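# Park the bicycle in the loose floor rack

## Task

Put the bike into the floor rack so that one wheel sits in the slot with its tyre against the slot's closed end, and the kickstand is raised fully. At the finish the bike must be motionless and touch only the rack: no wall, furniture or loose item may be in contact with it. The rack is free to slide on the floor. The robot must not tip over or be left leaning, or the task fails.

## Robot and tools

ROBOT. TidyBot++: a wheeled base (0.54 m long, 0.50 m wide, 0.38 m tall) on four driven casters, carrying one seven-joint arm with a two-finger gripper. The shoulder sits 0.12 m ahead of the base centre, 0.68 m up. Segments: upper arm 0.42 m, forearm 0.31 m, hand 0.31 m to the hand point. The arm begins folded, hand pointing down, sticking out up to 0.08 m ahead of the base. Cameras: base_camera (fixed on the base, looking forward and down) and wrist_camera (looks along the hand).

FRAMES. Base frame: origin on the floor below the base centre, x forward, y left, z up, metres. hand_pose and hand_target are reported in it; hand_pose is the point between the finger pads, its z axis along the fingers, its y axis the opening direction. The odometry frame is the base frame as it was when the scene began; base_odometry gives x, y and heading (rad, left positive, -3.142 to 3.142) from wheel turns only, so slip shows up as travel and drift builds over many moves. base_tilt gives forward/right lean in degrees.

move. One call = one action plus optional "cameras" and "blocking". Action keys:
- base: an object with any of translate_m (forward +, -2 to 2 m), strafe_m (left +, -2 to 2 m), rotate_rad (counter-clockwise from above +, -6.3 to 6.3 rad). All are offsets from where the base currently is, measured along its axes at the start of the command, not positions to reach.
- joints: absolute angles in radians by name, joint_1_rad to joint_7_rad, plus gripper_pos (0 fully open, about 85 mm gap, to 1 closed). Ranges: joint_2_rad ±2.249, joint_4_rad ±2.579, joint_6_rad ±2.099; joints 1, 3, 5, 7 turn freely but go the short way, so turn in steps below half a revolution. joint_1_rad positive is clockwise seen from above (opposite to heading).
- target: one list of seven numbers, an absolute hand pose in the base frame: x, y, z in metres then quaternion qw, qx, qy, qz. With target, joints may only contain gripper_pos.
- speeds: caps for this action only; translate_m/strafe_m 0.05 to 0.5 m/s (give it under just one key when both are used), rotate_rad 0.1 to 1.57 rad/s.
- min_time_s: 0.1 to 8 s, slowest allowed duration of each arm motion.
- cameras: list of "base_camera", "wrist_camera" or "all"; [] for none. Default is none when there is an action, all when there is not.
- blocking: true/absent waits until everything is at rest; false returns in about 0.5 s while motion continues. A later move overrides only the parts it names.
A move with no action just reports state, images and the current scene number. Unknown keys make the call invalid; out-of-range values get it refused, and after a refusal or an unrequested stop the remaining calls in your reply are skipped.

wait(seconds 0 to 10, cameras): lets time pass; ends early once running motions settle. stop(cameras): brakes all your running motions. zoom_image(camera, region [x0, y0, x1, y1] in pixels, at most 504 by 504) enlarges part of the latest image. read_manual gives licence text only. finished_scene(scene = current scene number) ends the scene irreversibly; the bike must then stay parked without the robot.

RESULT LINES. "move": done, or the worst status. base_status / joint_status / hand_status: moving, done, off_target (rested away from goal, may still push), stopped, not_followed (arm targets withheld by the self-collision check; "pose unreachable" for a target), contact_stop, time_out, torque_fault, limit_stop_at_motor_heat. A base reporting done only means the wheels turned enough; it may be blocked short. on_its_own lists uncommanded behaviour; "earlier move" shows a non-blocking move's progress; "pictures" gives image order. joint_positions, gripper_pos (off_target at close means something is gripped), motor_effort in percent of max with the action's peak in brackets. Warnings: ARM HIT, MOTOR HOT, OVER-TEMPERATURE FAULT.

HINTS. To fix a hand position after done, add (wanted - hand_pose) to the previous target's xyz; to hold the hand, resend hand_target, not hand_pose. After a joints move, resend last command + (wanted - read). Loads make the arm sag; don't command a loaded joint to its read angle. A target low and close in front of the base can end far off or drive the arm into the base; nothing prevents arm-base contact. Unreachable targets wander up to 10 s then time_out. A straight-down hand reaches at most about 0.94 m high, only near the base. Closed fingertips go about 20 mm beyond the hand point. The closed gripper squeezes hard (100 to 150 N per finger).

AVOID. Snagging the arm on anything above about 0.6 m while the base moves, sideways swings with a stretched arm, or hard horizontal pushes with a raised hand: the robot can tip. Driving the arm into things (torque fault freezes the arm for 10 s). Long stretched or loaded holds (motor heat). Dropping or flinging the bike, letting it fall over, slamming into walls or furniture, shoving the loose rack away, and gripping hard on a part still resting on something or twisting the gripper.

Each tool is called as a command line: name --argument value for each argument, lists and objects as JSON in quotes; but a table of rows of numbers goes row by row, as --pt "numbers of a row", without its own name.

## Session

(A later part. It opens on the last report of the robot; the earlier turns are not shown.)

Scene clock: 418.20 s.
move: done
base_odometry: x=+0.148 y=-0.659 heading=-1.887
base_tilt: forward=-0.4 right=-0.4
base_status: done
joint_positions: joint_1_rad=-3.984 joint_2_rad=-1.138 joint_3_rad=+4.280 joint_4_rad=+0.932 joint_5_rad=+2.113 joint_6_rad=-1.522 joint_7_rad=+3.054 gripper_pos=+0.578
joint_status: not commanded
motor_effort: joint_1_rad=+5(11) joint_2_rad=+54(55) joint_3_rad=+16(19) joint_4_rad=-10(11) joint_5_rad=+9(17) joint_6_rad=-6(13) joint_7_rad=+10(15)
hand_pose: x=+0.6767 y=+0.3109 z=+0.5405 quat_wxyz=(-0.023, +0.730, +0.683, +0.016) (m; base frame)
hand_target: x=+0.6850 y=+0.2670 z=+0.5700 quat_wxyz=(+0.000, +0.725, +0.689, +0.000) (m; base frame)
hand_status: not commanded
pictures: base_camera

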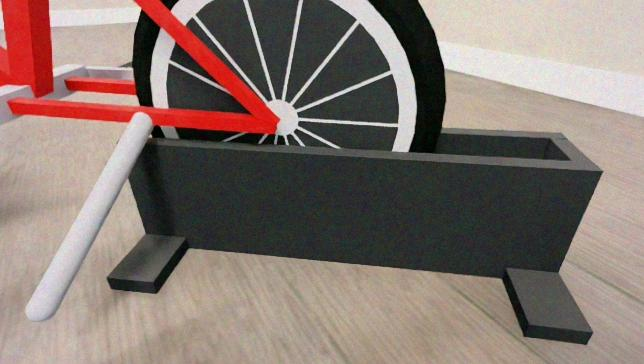

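move --base '{"translate_m":-0.012,"strafe_m":-0.1}' --speeds '{"strafe_m":0.08}' --cameras '["base_camera"]'

move --base '{"translate_m":-0.006,"strafe_m":-0.04}' --speeds '{"strafe_m":0.05}' --cameras '["all"]'

Scene clock: 420.90 s.
move: done
base_odometry: x=+0.057 y=-0.616 heading=-1.887
base_tilt: forward=-0.4 right=-0.4
base_status: done
joint_positions: joint_1_rad=-3.988 joint_2_rad=-1.139 joint_3_rad=+4.280 joint_4_rad=+0.931 joint_5_rad=+2.112 joint_6_rad=-1.522 joint_7_rad=+3.053 gripper_pos=+0.578
joint_status: not commanded
motor_effort: joint_1_rad=+6(10) joint_2_rad=+53(56) joint_3_rad=+16(19) joint_4_rad=-10(12) joint_5_rad=+11(15) joint_6_rad=-6(11) joint_7_rad=+11(14)
hand_pose: x=+0.6753 y=+0.3142 z=+0.5404 quat_wxyz=(-0.024, +0.729, +0.684, +0.017) (m; base frame)
hand_target: x=+0.6850 y=+0.2670 z=+0.5700 quat_wxyz=(+0.000, +0.725, +0.689, +0.000) (m; base frame)
hand_status: not commanded
pictures: base_camera

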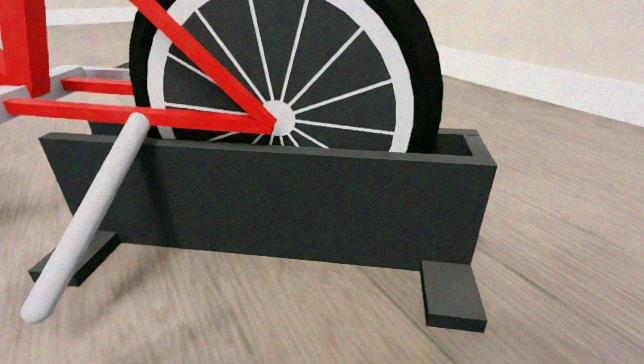

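Scene clock: 422.20 s.
move: done
base_odometry: x=+0.021 y=-0.598 heading=-1.887
base_tilt: forward=-0.3 right=-0.4
base_status: done
joint_positions: joint_1_rad=-3.990 joint_2_rad=-1.139 joint_3_rad=+4.279 joint_4_rad=+0.931 joint_5_rad=+2.111 joint_6_rad=-1.523 joint_7_rad=+3.053 gripper_pos=+0.578
joint_status: not commanded
motor_effort: joint_1_rad=+6(11) joint_2_rad=+52(54) joint_3_rad=+17(19) joint_4_rad=-10(11) joint_5_rad=+11(16) joint_6_rad=-7(9) joint_7_rad=+13(14)
hand_pose: x=+0.6744 y=+0.3161 z=+0.5404 quat_wxyz=(-0.025, +0.728, +0.685, +0.017) (m; base frame)
hand_target: x=+0.6850 y=+0.2670 z=+0.5700 quat_wxyz=(+0.000, +0.725, +0.689, +0.000) (m; base frame)
hand_status: not commanded
pictures: base_camera, wrist_camera
camera_calibration:
wrist_camera: T_world_to_cam=[[0.997132, -0.0711611, -0.0257848, -0.633326], [-0.0720663, -0.996748, -0.0360635, 0.432824], [-0.0231346, 0.0378183, -0.999017, 0.680423], [0, 0, 0, 1]] pos_world=[0.678443, 0.360616, 0.679033]

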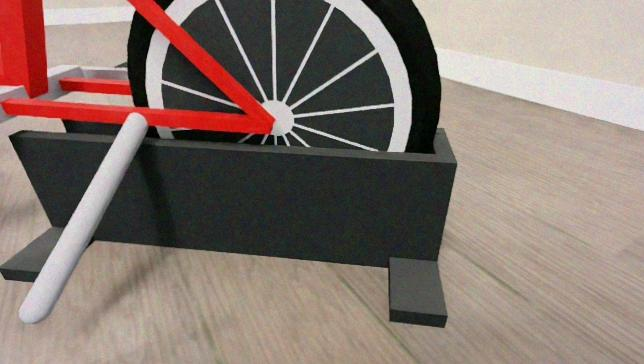

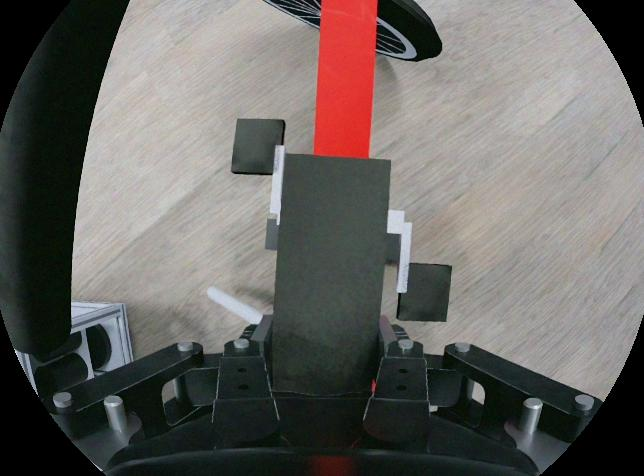

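move --base '{"translate_m":-0.004,"strafe_m":-0.04}' --speeds '{"strafe_m":0.05}' --cameras '["base_camera"]'

zoom_image --camera "base_camera" --region '[340, 80, 500, 200]'

Scene clock: 424.20 s.
move: done
base_odometry: x=-0.016 y=-0.582 heading=-1.886
base_tilt: forward=-0.4 right=-0.4
base_status: done
joint_positions: joint_1_rad=-4.016 joint_2_rad=-1.139 joint_3_rad=+4.272 joint_4_rad=+0.921 joint_5_rad=+2.102 joint_6_rad=-1.520 joint_7_rad=+3.051 gripper_pos=+0.578
joint_status: not commanded
motor_effort: joint_1_rad=+10(13) joint_2_rad=+55(57) joint_3_rad=+19(21) joint_4_rad=-6(10) joint_5_rad=+13(18) joint_6_rad=-11(13) joint_7_rad=+7(14)
hand_pose: x=+0.6665 y=+0.3379 z=+0.5406 quat_wxyz=(-0.029, +0.716, +0.697, +0.022) (m; base frame)
hand_target: x=+0.6850 y=+0.2670 z=+0.5700 quat_wxyz=(+0.000, +0.725, +0.689, +0.000) (m; base frame)
hand_status: not commanded
pictures: base_camera

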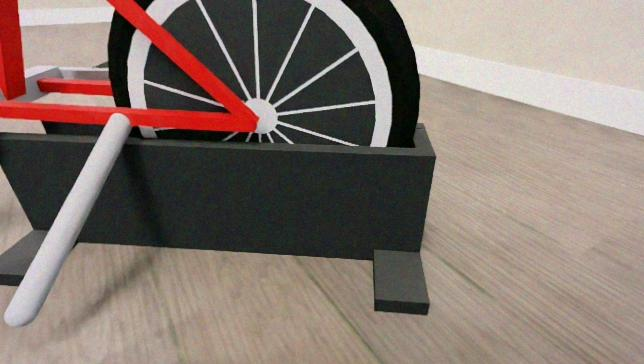

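Scaled by 3.150.

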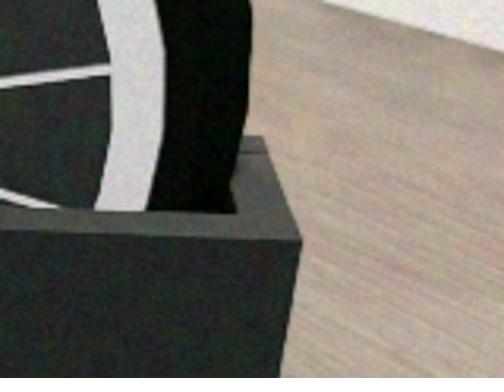

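move --target '[0.67, 0.33, 0.525, 0.0, 0.72, 0.694, 0.0]' --min_time_s 0.7

move --joints '{"gripper_pos":0.2}' --cameras '["all"]'

Scene clock: 426.03 s.
move: done
base_odometry: x=-0.016 y=-0.582 heading=-1.886
base_tilt: forward=-0.4 right=-0.4
base_status: not commanded
joint_positions: joint_1_rad=-4.032 joint_2_rad=-1.148 joint_3_rad=+4.293 joint_4_rad=+0.920 joint_5_rad=+2.102 joint_6_rad=-1.519 joint_7_rad=+3.040 gripper_pos=+0.578
joint_status: not commanded
motor_effort: joint_1_rad=+2(11) joint_2_rad=+44(55) joint_3_rad=+12(19) joint_4_rad=-8(8) joint_5_rad=+5(14) joint_6_rad=-4(12) joint_7_rad=+4(7)
hand_pose: x=+0.6655 y=+0.3396 z=+0.5395 quat_wxyz=(-0.019, +0.717, +0.697, +0.019) (m; base frame)
hand_target: x=+0.6700 y=+0.3300 z=+0.5250 quat_wxyz=(+0.000, +0.720, +0.694, +0.000) (m; base frame)
hand_status: done (0.018 m and 3.1 deg from the pose sent, 0.018 m and 4.3 deg at the start)
pictures: none

Scene clock: 427.07 s.
move: done
base_odometry: x=-0.016 y=-0.582 heading=-1.886
base_tilt: forward=-0.4 right=-0.4
base_status: not commanded
joint_positions: joint_1_rad=-4.035 joint_2_rad=-1.150 joint_3_rad=+4.302 joint_4_rad=+0.920 joint_5_rad=+2.103 joint_6_rad=-1.539 joint_7_rad=+3.040 gripper_pos=+0.200
joint_status: all done
motor_effort: joint_1_rad=+1(3) joint_2_rad=+41(45) joint_3_rad=+11(12) joint_4_rad=-9(10) joint_5_rad=+0(6) joint_6_rad=+2(5) joint_7_rad=-1(4)
hand_pose: x=+0.6602 y=+0.3377 z=+0.5400 quat_wxyz=(-0.021, +0.717, +0.697, +0.011) (m; base frame)
hand_target: x=+0.6700 y=+0.3300 z=+0.5250 quat_wxyz=(+0.000, +0.720, +0.694, +0.000) (m; base frame)
hand_status: not commanded
pictures: base_camera, wrist_camera
camera_calibration:
wrist_camera: T_world_to_cam=[[0.998775, -0.0403472, -0.028653, -0.627609], [-0.0409839, -0.998918, -0.0219938, 0.425868], [-0.0277346, 0.0231412, -0.999347, 0.687048], [0, 0, 0, 1]] pos_world=[0.663348, 0.384185, 0.677984]

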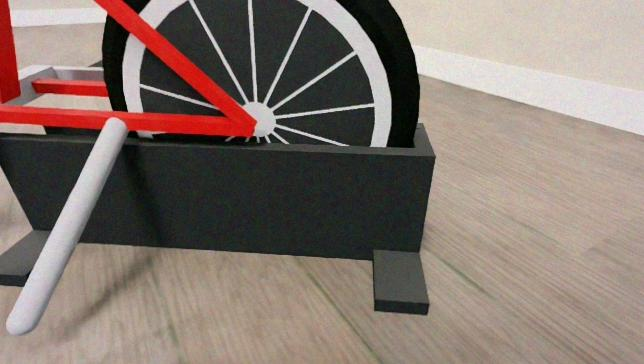

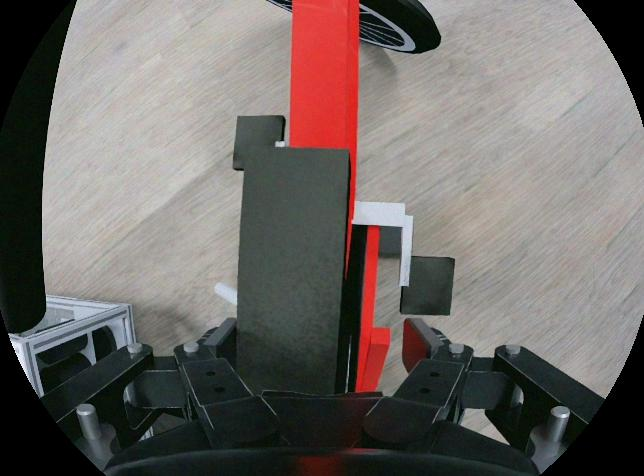

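move --joints '{"gripper_pos":0}'

move --target '[0.64, 0.335, 0.72, 0.0, 0.72, 0.694, 0.0]' --cameras '["all"]'

Scene clock: 431.57 s.
move: done
base_odometry: x=-0.016 y=-0.582 heading=-1.886
base_tilt: forward=-0.4 right=-0.4
base_status: not commanded
joint_positions: joint_1_rad=-4.036 joint_2_rad=-1.150 joint_3_rad=+4.302 joint_4_rad=+0.920 joint_5_rad=+2.103 joint_6_rad=-1.539 joint_7_rad=+3.040 gripper_pos=+0.000
joint_status: all done
motor_effort: joint_1_rad=+1(3) joint_2_rad=+42(43) joint_3_rad=+11(12) joint_4_rad=-9(9) joint_5_rad=+1(2) joint_6_rad=+3(4) joint_7_rad=+0(1)
hand_pose: x=+0.6600 y=+0.3380 z=+0.5402 quat_wxyz=(-0.021, +0.717, +0.697, +0.011) (m; base frame)
hand_target: x=+0.6700 y=+0.3300 z=+0.5250 quat_wxyz=(+0.000, +0.720, +0.694, +0.000) (m; base frame)
hand_status: not commanded
pictures: none

Scene clock: 433.43 s.
move: done
base_odometry: x=-0.016 y=-0.582 heading=-1.886
base_tilt: forward=-0.4 right=-0.4
base_status: not commanded
joint_positions: joint_1_rad=-3.950 joint_2_rad=-1.035 joint_3_rad=+4.467 joint_4_rad=+0.521 joint_5_rad=+2.078 joint_6_rad=-1.914 joint_7_rad=+2.877 gripper_pos=+0.000
joint_status: not commanded
motor_effort: joint_1_rad=+0(2) joint_2_rad=+40(44) joint_3_rad=+6(12) joint_4_rad=-6(10) joint_5_rad=+2(2) joint_6_rad=+0(3) joint_7_rad=+0(1)
hand_pose: x=+0.6461 y=+0.3349 z=+0.7023 quat_wxyz=(+0.011, +0.708, +0.706, -0.005) (m; base frame)
hand_target: x=+0.6400 y=+0.3350 z=+0.7200 quat_wxyz=(+0.000, +0.720, +0.694, +0.000) (m; base frame)
hand_status: done (0.019 m and 2.4 deg from the pose sent, 0.181 m and 2.7 deg at the start)
pictures: base_camera, wrist_camera
camera_calibration:
wrist_camera: T_world_to_cam=[[0.999857, -0.0165681, -0.00337681, -0.635417], [-0.0163958, -0.998812, 0.0458793, 0.362533], [-0.00413293, -0.0458174, -0.998941, 0.856467], [0, 0, 0, 1]] pos_world=[0.64481, 0.390816, 0.836781]

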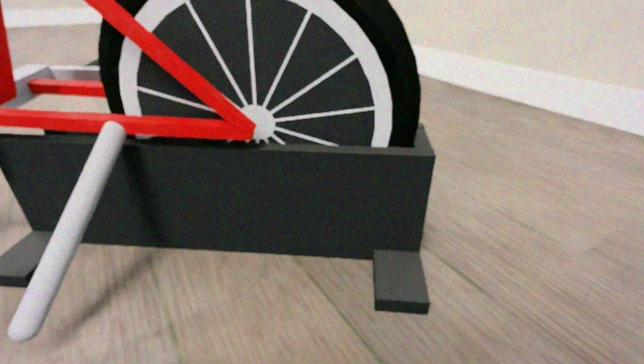

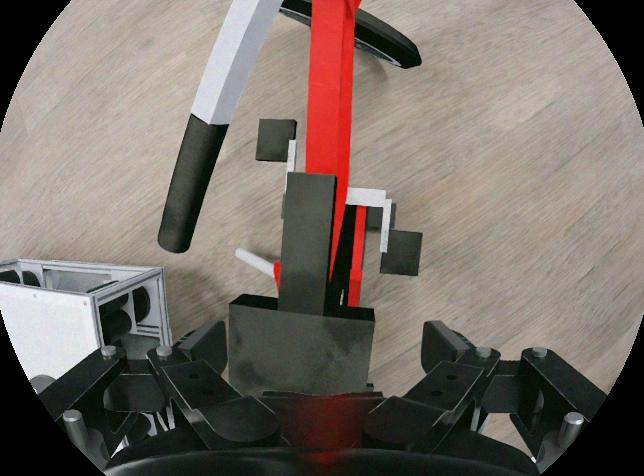

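move --target '[0.5, 0.05, 0.70, 0.0, 0.72, 0.694, 0.0]' --joints '{"gripper_pos":1}'

move --base '{"translate_m":-0.27}'

move --base '{"strafe_m":0.25}' --cameras '["all"]'

Scene clock: 436.93 s.
move: done
base_odometry: x=-0.016 y=-0.582 heading=-1.886
base_tilt: forward=-0.4 right=-0.4
base_status: not commanded
joint_positions: joint_1_rad=-4.088 joint_2_rad=-0.436 joint_3_rad=+4.347 joint_4_rad=+1.589 joint_5_rad=+2.713 joint_6_rad=-1.414 joint_7_rad=+3.332 gripper_pos=+0.999
joint_status: all done
motor_effort: joint_1_rad=+0(2) joint_2_rad=+19(42) joint_3_rad=+6(9) joint_4_rad=-13(13) joint_5_rad=+0(3) joint_6_rad=+0(1) joint_7_rad=+0(1)
hand_pose: x=+0.5052 y=+0.0550 z=+0.7045 quat_wxyz=(-0.009, +0.745, +0.667, +0.004) (m; base frame)
hand_target: x=+0.5000 y=+0.0500 z=+0.7000 quat_wxyz=(+0.000, +0.720, +0.694, +0.000) (m; base frame)
hand_status: done (0.009 m and 4.4 deg from the pose sent, 0.320 m and 2.4 deg at the start)
pictures: none

Scene clock: 438.73 s.
move: done
base_odometry: x=+0.068 y=-0.325 heading=-1.886
base_tilt: forward=-0.4 right=-0.4
base_status: done
joint_positions: joint_1_rad=-4.093 joint_2_rad=-0.429 joint_3_rad=+4.346 joint_4_rad=+1.592 joint_5_rad=+2.717 joint_6_rad=-1.408 joint_7_rad=+3.334 gripper_pos=+0.999
joint_status: not commanded
motor_effort: joint_1_rad=-1(1) joint_2_rad=+19(21) joint_3_rad=+6(6) joint_4_rad=-13(14) joint_5_rad=+1(2) joint_6_rad=+0(1) joint_7_rad=+0(1)
hand_pose: x=+0.5049 y=+0.0553 z=+0.7051 quat_wxyz=(-0.008, +0.743, +0.670, +0.006) (m; base frame)
hand_target: x=+0.5000 y=+0.0500 z=+0.7000 quat_wxyz=(+0.000, +0.720, +0.694, +0.000) (m; base frame)
hand_status: not commanded
pictures: none

Scene clock: 440.47 s.
move: done
base_odometry: x=+0.306 y=-0.403 heading=-1.886
base_tilt: forward=-0.4 right=-0.4
base_status: done
joint_positions: joint_1_rad=-4.103 joint_2_rad=-0.428 joint_3_rad=+4.338 joint_4_rad=+1.592 joint_5_rad=+2.720 joint_6_rad=-1.408 joint_7_rad=+3.334 gripper_pos=+0.999
joint_status: not commanded
motor_effort: joint_1_rad=-1(2) joint_2_rad=+19(20) joint_3_rad=+6(7) joint_4_rad=-13(13) joint_5_rad=+1(2) joint_6_rad=+0(1) joint_7_rad=+0(1)
hand_pose: x=+0.5038 y=+0.0610 z=+0.7046 quat_wxyz=(-0.009, +0.737, +0.676, +0.005) (m; base frame)
hand_target: x=+0.5000 y=+0.0500 z=+0.7000 quat_wxyz=(+0.000, +0.720, +0.694, +0.000) (m; base frame)
hand_status: not commanded
pictures: base_camera, wrist_camera
camera_calibration:
wrist_camera: T_world_to_cam=[[0.995024, -0.097875, -0.0186635, -0.479489], [-0.0978425, -0.995198, 0.00265223, 0.157678], [-0.0188334, -0.000812956, -0.999822, 0.850873], [0, 0, 0, 1]] pos_world=[0.508555, 0.110683, 0.841355]

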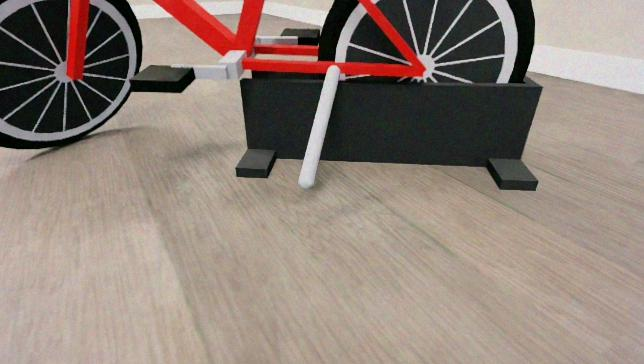

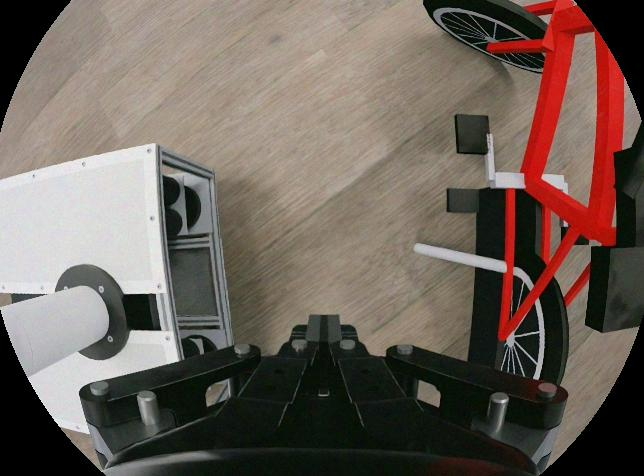

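move --joints '{"joint_1_rad":0.0,"joint_2_rad":-0.33,"joint_3_rad":3.14,"joint_4_rad":-2.3,"joint_5_rad":0.0,"joint_6_rad":-0.6,"joint_7_rad":1.57}' --min_time_s 3 --cameras '["all"]'

Scene clock: 449.27 s.
move: done
base_odometry: x=+0.306 y=-0.403 heading=-1.886
base_tilt: forward=-0.4 right=-0.4
base_status: not commanded
joint_positions: joint_1_rad=-6.268 joint_2_rad=-0.341 joint_3_rad=+3.155 joint_4_rad=-2.267 joint_5_rad=+0.041 joint_6_rad=-0.641 joint_7_rad=+1.615 gripper_pos=+0.999
joint_status: all done
motor_effort: joint_1_rad=+0(3) joint_2_rad=-5(34) joint_3_rad=+0(7) joint_4_rad=+16(19) joint_5_rad=+1(6) joint_6_rad=+4(8) joint_7_rad=+0(1)
hand_pose: x=+0.4422 y=-0.0155 z=+0.7082 quat_wxyz=(-0.025, -0.959, -0.019, -0.283) (m; base frame)
hand_target: x=+0.4407 y=+0.0018 z=+0.6959 quat_wxyz=(+0.000, -0.959, +0.000, -0.282) (m; base frame)
hand_status: not commanded
pictures: base_camera, wrist_camera
camera_calibration:
wrist_camera: T_world_to_cam=[[0.019291, -0.998989, 0.0406111, -0.0501601], [-0.85131, -0.0377128, -0.523305, 0.796033], [0.524307, -0.0244776, -0.851177, 0.507415], [0, 0, 0, 1]] pos_world=[0.412598, -0.00766842, 0.850505]

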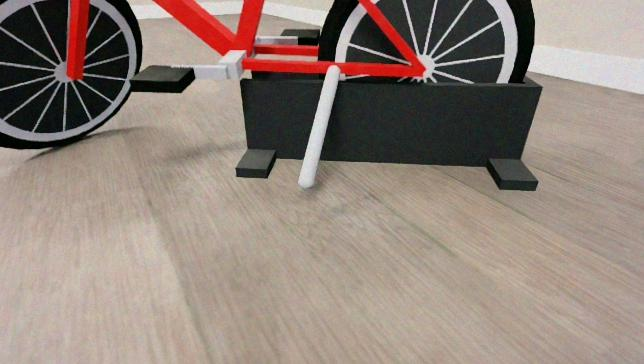

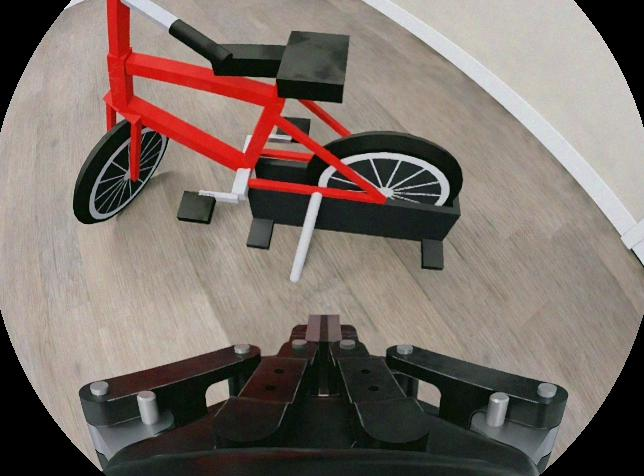

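move --base '{"strafe_m":0.11}' --joints '{"joint_1_rad":0.0,"joint_2_rad":1.2,"joint_3_rad":3.14,"joint_4_rad":-2.0,"joint_5_rad":0.0,"joint_6_rad":0.0,"joint_7_rad":1.57}' --min_time_s 2

move --joints '{"joint_1_rad":0.0,"joint_2_rad":2.17,"joint_3_rad":3.14,"joint_4_rad":-0.95,"joint_5_rad":0.0,"joint_6_rad":1.5,"joint_7_rad":1.57}' --min_time_s 2.5 --cameras '["all"]'

Scene clock: 454.03 s.
move: done
base_odometry: x=+0.410 y=-0.437 heading=-1.886
base_tilt: forward=-0.4 right=-0.4
base_status: done
joint_positions: joint_1_rad=-6.273 joint_2_rad=+1.158 joint_3_rad=+3.148 joint_4_rad=-2.024 joint_5_rad=+0.036 joint_6_rad=-0.039 joint_7_rad=+1.614 gripper_pos=+0.999
joint_status: all done
motor_effort: joint_1_rad=+0(2) joint_2_rad=-28(30) joint_3_rad=-1(2) joint_4_rad=-1(16) joint_5_rad=+2(3) joint_6_rad=-1(5) joint_7_rad=+1(1)
hand_pose: x=+0.4673 y=-0.0063 z=+0.2261 quat_wxyz=(-0.002, -0.999, -0.033, +0.040) (m; base frame)
hand_target: x=+0.4746 y=+0.0023 z=+0.2097 quat_wxyz=(+0.001, -1.000, +0.000, +0.029) (m; base frame)
hand_status: not commanded
pictures: none

Scene clock: 457.23 s.
move: done
base_odometry: x=+0.410 y=-0.437 heading=-1.886
base_tilt: forward=-0.4 right=-0.4
base_status: not commanded
joint_positions: joint_1_rad=-6.273 joint_2_rad=+2.126 joint_3_rad=+3.148 joint_4_rad=-0.979 joint_5_rad=+0.036 joint_6_rad=+1.455 joint_7_rad=+1.614 gripper_pos=+0.999
joint_status: all done
motor_effort: joint_1_rad=+0(1) joint_2_rad=-32(36) joint_3_rad=-1(2) joint_4_rad=+5(6) joint_5_rad=+2(3) joint_6_rad=+8(9) joint_7_rad=+1(2)
hand_pose: x=+0.7982 y=+0.0048 z=+0.1210 quat_wxyz=(-0.007, -0.734, -0.029, -0.678) (m; base frame)
hand_target: x=+0.7842 y=+0.0015 z=+0.1149 quat_wxyz=(+0.000, -0.724, +0.001, -0.689) (m; base frame)
hand_status: not commanded
pictures: base_camera, wrist_camera
camera_calibration:
wrist_camera: T_world_to_cam=[[0.0441057, -0.998377, 0.0360383, -0.0320948], [-0.100634, -0.0403299, -0.994106, 0.250414], [0.993945, 0.0402191, -0.102249, -0.644278], [0, 0, 0, 1]] pos_world=[0.666993, 0.00396875, 0.184218]

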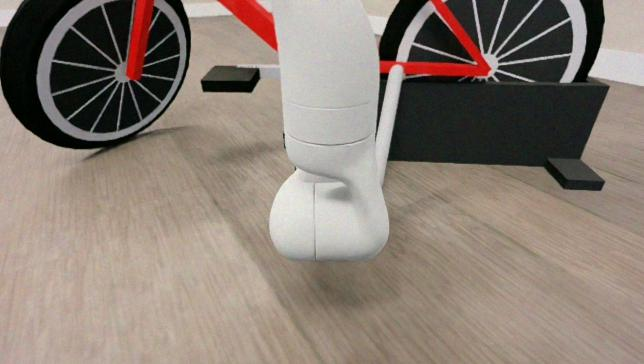

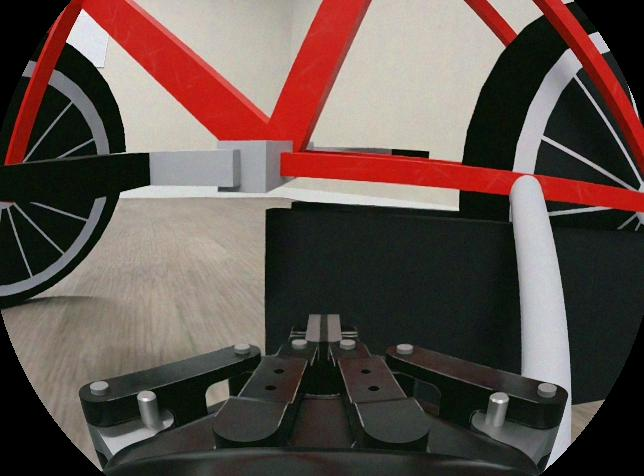

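move --base '{"translate_m":0.05}' --joints '{"joint_2_rad":2.245,"joint_4_rad":-0.95,"joint_6_rad":1.5}' --cameras '["wrist_camera"]'

move --base '{"strafe_m":-0.13}' --speeds '{"strafe_m":0.08}' --cameras '["all"]'

Scene clock: 459.30 s.
move: done
base_odometry: x=+0.395 y=-0.485 heading=-1.885
base_tilt: forward=-0.4 right=-0.4
base_status: done
joint_positions: joint_1_rad=-6.273 joint_2_rad=+2.204 joint_3_rad=+3.148 joint_4_rad=-0.975 joint_5_rad=+0.036 joint_6_rad=+1.462 joint_7_rad=+1.614 gripper_pos=+0.999
joint_status: all done
motor_effort: joint_1_rad=+0(1) joint_2_rad=-29(34) joint_3_rad=-1(1) joint_4_rad=+4(6) joint_5_rad=+1(3) joint_6_rad=+8(10) joint_7_rad=+0(1)
hand_pose: x=+0.7542 y=+0.0052 z=+0.0732 quat_wxyz=(-0.006, -0.756, -0.029, -0.653) (m; base frame)
hand_target: x=+0.7398 y=+0.0015 z=+0.0667 quat_wxyz=(+0.000, -0.750, +0.001, -0.662) (m; base frame)
hand_status: not commanded
pictures: wrist_camera
camera_calibration:
wrist_camera: T_world_to_cam=[[0.0461626, -0.998421, 0.032021, -0.0292485], [-0.167284, -0.039329, -0.985124, 0.248006], [0.984827, 0.0401193, -0.168835, -0.593746], [0, 0, 0, 1]] pos_world=[0.627575, 0.00437223, 0.145007]

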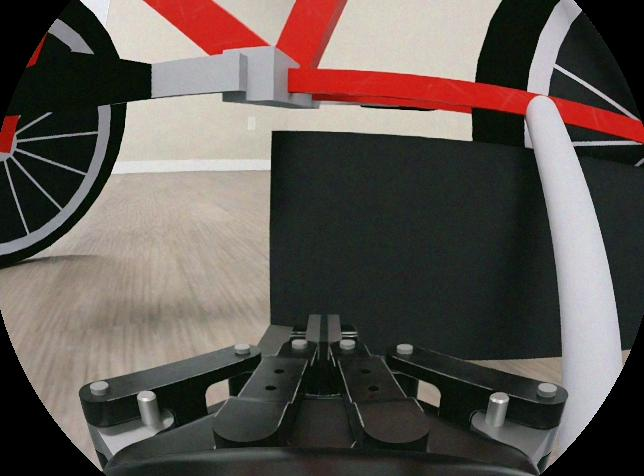

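Scene clock: 461.43 s.
move: done
base_odometry: x=+0.271 y=-0.445 heading=-1.885
base_tilt: forward=-0.4 right=-0.4
base_status: done
joint_positions: joint_1_rad=-6.358 joint_2_rad=+2.212 joint_3_rad=+3.129 joint_4_rad=-0.975 joint_5_rad=+0.038 joint_6_rad=+1.477 joint_7_rad=+1.612 gripper_pos=+0.999
joint_status: not commanded
motor_effort: joint_1_rad=+10(15) joint_2_rad=-32(34) joint_3_rad=+2(4) joint_4_rad=+6(7) joint_5_rad=-7(10) joint_6_rad=+6(9) joint_7_rad=+0(1)
hand_pose: x=+0.7475 y=+0.0619 z=+0.0734 quat_wxyz=(+0.026, -0.753, -0.051, -0.656) (m; base frame)
hand_target: x=+0.7398 y=+0.0015 z=+0.0667 quat_wxyz=(+0.000, -0.750, +0.001, -0.662) (m; base frame)
hand_status: not commanded
pictures: base_camera, wrist_camera
camera_calibration:
wrist_camera: T_world_to_cam=[[0.121777, -0.992452, 0.0144649, -0.0279347], [-0.157579, -0.03372, -0.98693, 0.241833], [0.979969, 0.117906, -0.160496, -0.591055], [0, 0, 0, 1]] pos_world=[0.620726, 0.05012, 0.144215]

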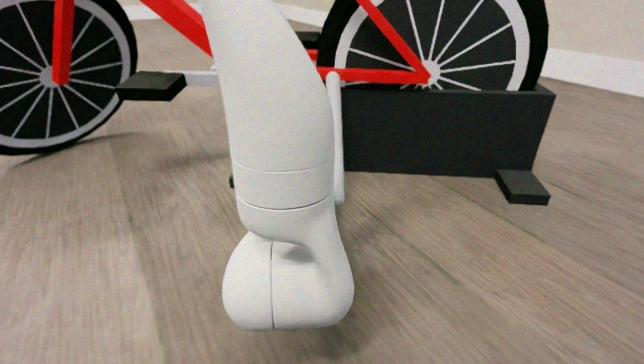

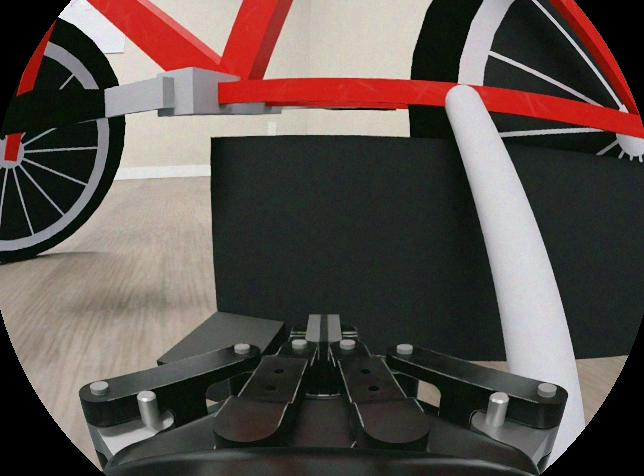

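move --base '{"strafe_m":-0.08}' --speeds '{"strafe_m":0.06}' --cameras '["all"]'

Scene clock: 464.90 s.
move: done
base_odometry: x=+0.195 y=-0.420 heading=-1.885
base_tilt: forward=-0.4 right=-0.3
base_status: done
joint_positions: joint_1_rad=-6.301 joint_2_rad=+2.219 joint_3_rad=+3.129 joint_4_rad=-0.961 joint_5_rad=+0.032 joint_6_rad=+1.507 joint_7_rad=+1.605 gripper_pos=+0.999
joint_status: not commanded
motor_effort: joint_1_rad=+1(15) joint_2_rad=-29(33) joint_3_rad=-1(4) joint_4_rad=+4(8) joint_5_rad=+0(8) joint_6_rad=+8(9) joint_7_rad=+0(3)
hand_pose: x=+0.7519 y=+0.0236 z=+0.0823 quat_wxyz=(+0.007, -0.742, -0.024, -0.670) (m; base frame)
hand_target: x=+0.7398 y=+0.0015 z=+0.0667 quat_wxyz=(+0.000, -0.750, +0.001, -0.662) (m; base frame)
hand_status: not commanded
pictures: base_camera, wrist_camera
camera_calibration:
wrist_camera: T_world_to_cam=[[0.0562894, -0.99838, 0.00832333, -0.0167504], [-0.123426, -0.015231, -0.992237, 0.224415], [0.990756, 0.0548251, -0.124084, -0.599102], [0, 0, 0, 1]] pos_world=[0.622206, 0.0195407, 0.148474]

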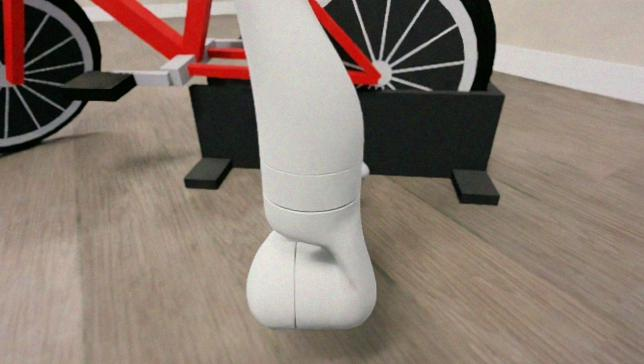

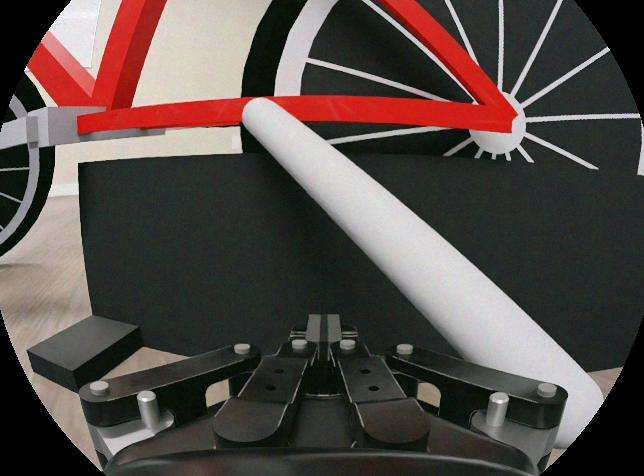

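move --base '{"strafe_m":-0.09}' --joints '{"joint_2_rad":2.16}' --speeds '{"strafe_m":0.06}' --cameras '["wrist_camera"]'

move --joints '{"joint_2_rad":2.03}' --min_time_s 1.5 --cameras '["all"]'

Scene clock: 467.70 s.
move: done
base_odometry: x=+0.109 y=-0.392 heading=-1.885
base_tilt: forward=-0.4 right=-0.4
base_status: done
joint_positions: joint_1_rad=-6.288 joint_2_rad=+2.178 joint_3_rad=+3.129 joint_4_rad=-0.961 joint_5_rad=+0.031 joint_6_rad=+1.507 joint_7_rad=+1.605 gripper_pos=+0.999
joint_status: all done
motor_effort: joint_1_rad=+0(3) joint_2_rad=-31(33) joint_3_rad=-1(2) joint_4_rad=+5(5) joint_5_rad=+2(3) joint_6_rad=+8(9) joint_7_rad=-1(1)
hand_pose: x=+0.7760 y=+0.0158 z=+0.1084 quat_wxyz=(+0.002, -0.728, -0.019, -0.685) (m; base frame)
hand_target: x=+0.7898 y=+0.0015 z=+0.1216 quat_wxyz=(+0.000, -0.721, +0.001, -0.693) (m; base frame)
hand_status: not commanded
pictures: wrist_camera
camera_calibration:
wrist_camera: T_world_to_cam=[[0.0432162, -0.999015, 0.010045, -0.016173], [-0.0831814, -0.0136175, -0.996441, 0.222444], [0.995597, 0.0422268, -0.083688, -0.627211], [0, 0, 0, 1]] pos_world=[0.643651, 0.0133572, 0.169324]

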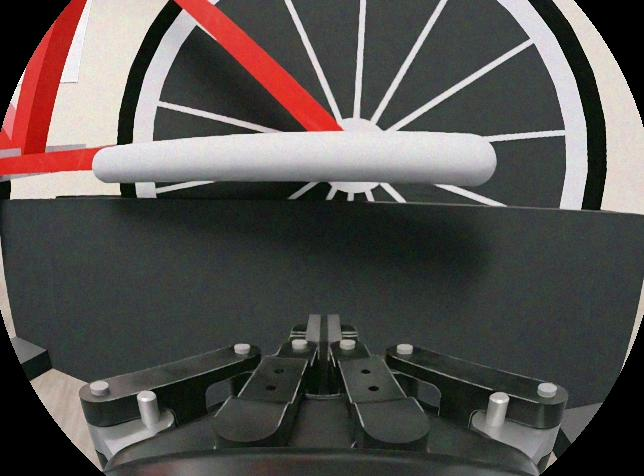

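Scene clock: 469.47 s.
move: done
base_odometry: x=+0.109 y=-0.392 heading=-1.885
base_tilt: forward=-0.4 right=-0.4
base_status: not commanded
joint_positions: joint_1_rad=-6.288 joint_2_rad=+2.104 joint_3_rad=+3.129 joint_4_rad=-0.965 joint_5_rad=+0.031 joint_6_rad=+1.507 joint_7_rad=+1.605 gripper_pos=+0.999
joint_status: all done
motor_effort: joint_1_rad=+1(1) joint_2_rad=-43(44) joint_3_rad=-1(2) joint_4_rad=+11(12) joint_5_rad=+1(2) joint_6_rad=+11(11) joint_7_rad=+1(1)
hand_pose: x=+0.8154 y=+0.0160 z=+0.1573 quat_wxyz=(+0.002, -0.704, -0.019, -0.710) (m; base frame)
hand_target: x=+0.8568 y=+0.0015 z=+0.2133 quat_wxyz=(+0.001, -0.674, +0.001, -0.738) (m; base frame)
hand_status: not commanded
pictures: base_camera, wrist_camera
camera_calibration:
wrist_camera: T_world_to_cam=[[0.0424044, -0.999021, 0.0126407, -0.0178939], [-0.0134462, -0.0132216, -0.999822, 0.218027], [0.99901, 0.0422269, -0.0139937, -0.676161], [0, 0, 0, 1]] pos_world=[0.679183, 0.0135585, 0.208753]

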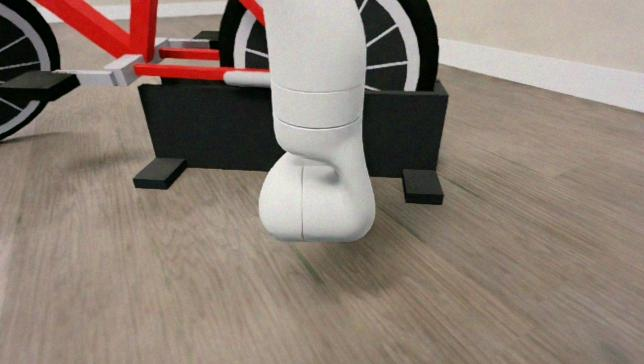

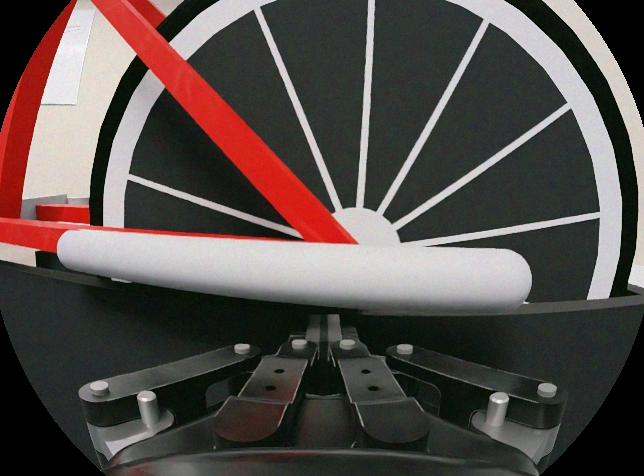

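move --joints '{"joint_2_rad":2.16}'

move --base '{"translate_m":-0.4}' --cameras '["all"]'

move --joints '{"joint_1_rad":0.0,"joint_2_rad":-0.33,"joint_3_rad":3.14,"joint_4_rad":-2.3,"joint_5_rad":0.0,"joint_6_rad":-0.4,"joint_7_rad":1.57}' --cameras '["all"]'

zoom_image --camera "wrist_camera" --region '[100, 60, 440, 300]'

zoom_image --camera "base_camera" --region '[150, 0, 500, 200]'

Scene clock: 472.37 s.
move: done
base_odometry: x=+0.109 y=-0.392 heading=-1.885
base_tilt: forward=-0.4 right=-0.4
base_status: not commanded
joint_positions: joint_1_rad=-6.288 joint_2_rad=+2.106 joint_3_rad=+3.129 joint_4_rad=-0.965 joint_5_rad=+0.031 joint_6_rad=+1.507 joint_7_rad=+1.605 gripper_pos=+0.999
joint_status: all done
motor_effort: joint_1_rad=+0(1) joint_2_rad=-33(44) joint_3_rad=-1(2) joint_4_rad=+6(11) joint_5_rad=+2(2) joint_6_rad=+9(11) joint_7_rad=+0(1)
hand_pose: x=+0.8140 y=+0.0160 z=+0.1556 quat_wxyz=(+0.002, -0.705, -0.019, -0.709) (m; base frame)
hand_target: x=+0.7898 y=+0.0015 z=+0.1216 quat_wxyz=(+0.000, -0.721, +0.001, -0.693) (m; base frame)
hand_status: not commanded
pictures: none

Scene clock: 474.47 s.
move: done
base_odometry: x=+0.233 y=-0.011 heading=-1.884
base_tilt: forward=-0.4 right=-0.4
base_status: done
joint_positions: joint_1_rad=-6.288 joint_2_rad=+2.126 joint_3_rad=+3.129 joint_4_rad=-0.965 joint_5_rad=+0.031 joint_6_rad=+1.507 joint_7_rad=+1.605 gripper_pos=+0.999
joint_status: not commanded
motor_effort: joint_1_rad=-1(1) joint_2_rad=-32(36) joint_3_rad=-1(2) joint_4_rad=+5(6) joint_5_rad=+2(3) joint_6_rad=+8(9) joint_7_rad=+0(1)
hand_pose: x=+0.8034 y=+0.0159 z=+0.1418 quat_wxyz=(+0.002, -0.712, -0.019, -0.702) (m; base frame)
hand_target: x=+0.7898 y=+0.0015 z=+0.1216 quat_wxyz=(+0.000, -0.721, +0.001, -0.693) (m; base frame)
hand_status: not commanded
pictures: base_camera, wrist_camera
camera_calibration:
wrist_camera: T_world_to_cam=[[0.0426793, -0.999019, 0.0117817, -0.0173904], [-0.0359563, -0.0133207, -0.999265, 0.220339], [0.998442, 0.0422243, -0.0364895, -0.660672], [0, 0, 0, 1]] pos_world=[0.668307, 0.0134582, 0.196274]

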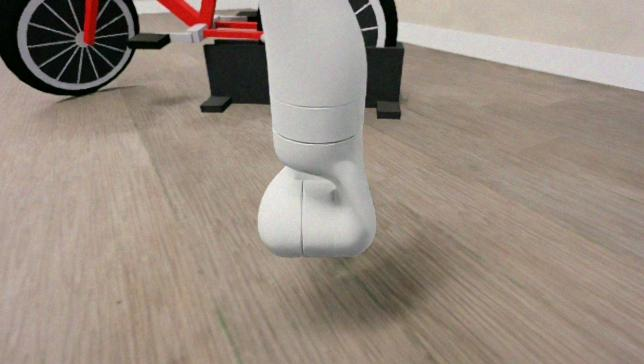

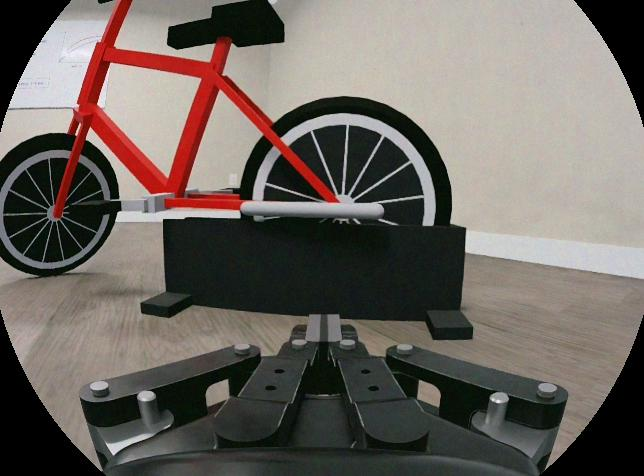

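Scene clock: 477.97 s.
move: done
base_odometry: x=+0.233 y=-0.011 heading=-1.884
base_tilt: forward=-0.4 right=-0.4
base_status: not commanded
joint_positions: joint_1_rad=-6.288 joint_2_rad=-0.312 joint_3_rad=+3.129 joint_4_rad=-2.265 joint_5_rad=+0.031 joint_6_rad=-0.352 joint_7_rad=+1.605 gripper_pos=+0.999
joint_status: all done
motor_effort: joint_1_rad=+0(1) joint_2_rad=-5(42) joint_3_rad=+0(2) joint_4_rad=+16(17) joint_5_rad=+1(3) joint_6_rad=+6(9) joint_7_rad=-1(2)
hand_pose: x=+0.5124 y=+0.0051 z=+0.7561 quat_wxyz=(-0.016, -0.913, -0.035, -0.406) (m; base frame)
hand_target: x=+0.4893 y=+0.0019 z=+0.7345 quat_wxyz=(+0.000, -0.926, +0.000, -0.376) (m; base frame)
hand_status: not commanded
pictures: base_camera, wrist_camera
camera_calibration:
wrist_camera: T_world_to_cam=[[0.0523921, -0.997815, 0.0402408, -0.0495746], [-0.68541, -0.0652364, -0.725229, 0.949448], [0.72627, 0.0104148, -0.687331, 0.284482], [0, 0, 0, 1]] pos_world=[0.446748, 0.00950938, 0.886095]

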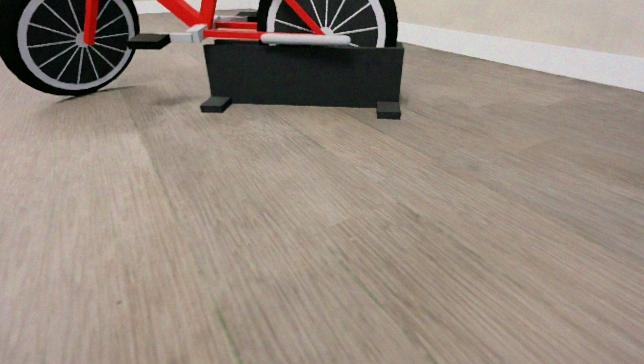

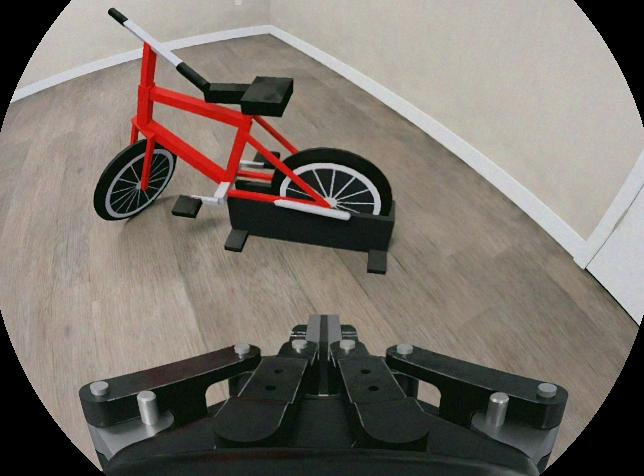

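Scaled by 1.482.

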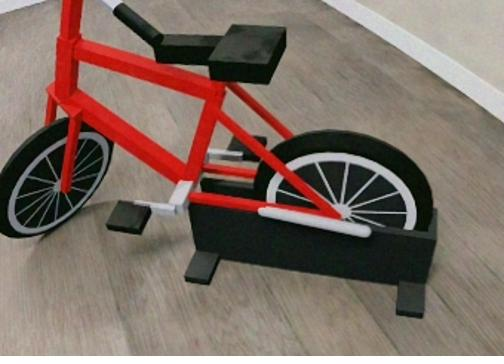

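Scaled by 1.440.

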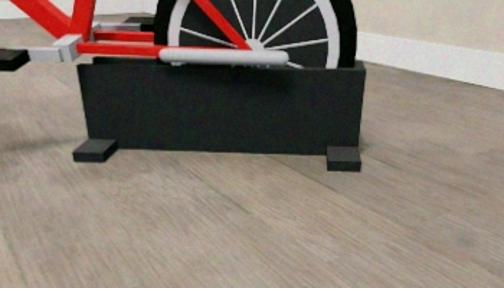

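finished_scene --scene 1

The scene is finished: the task was done.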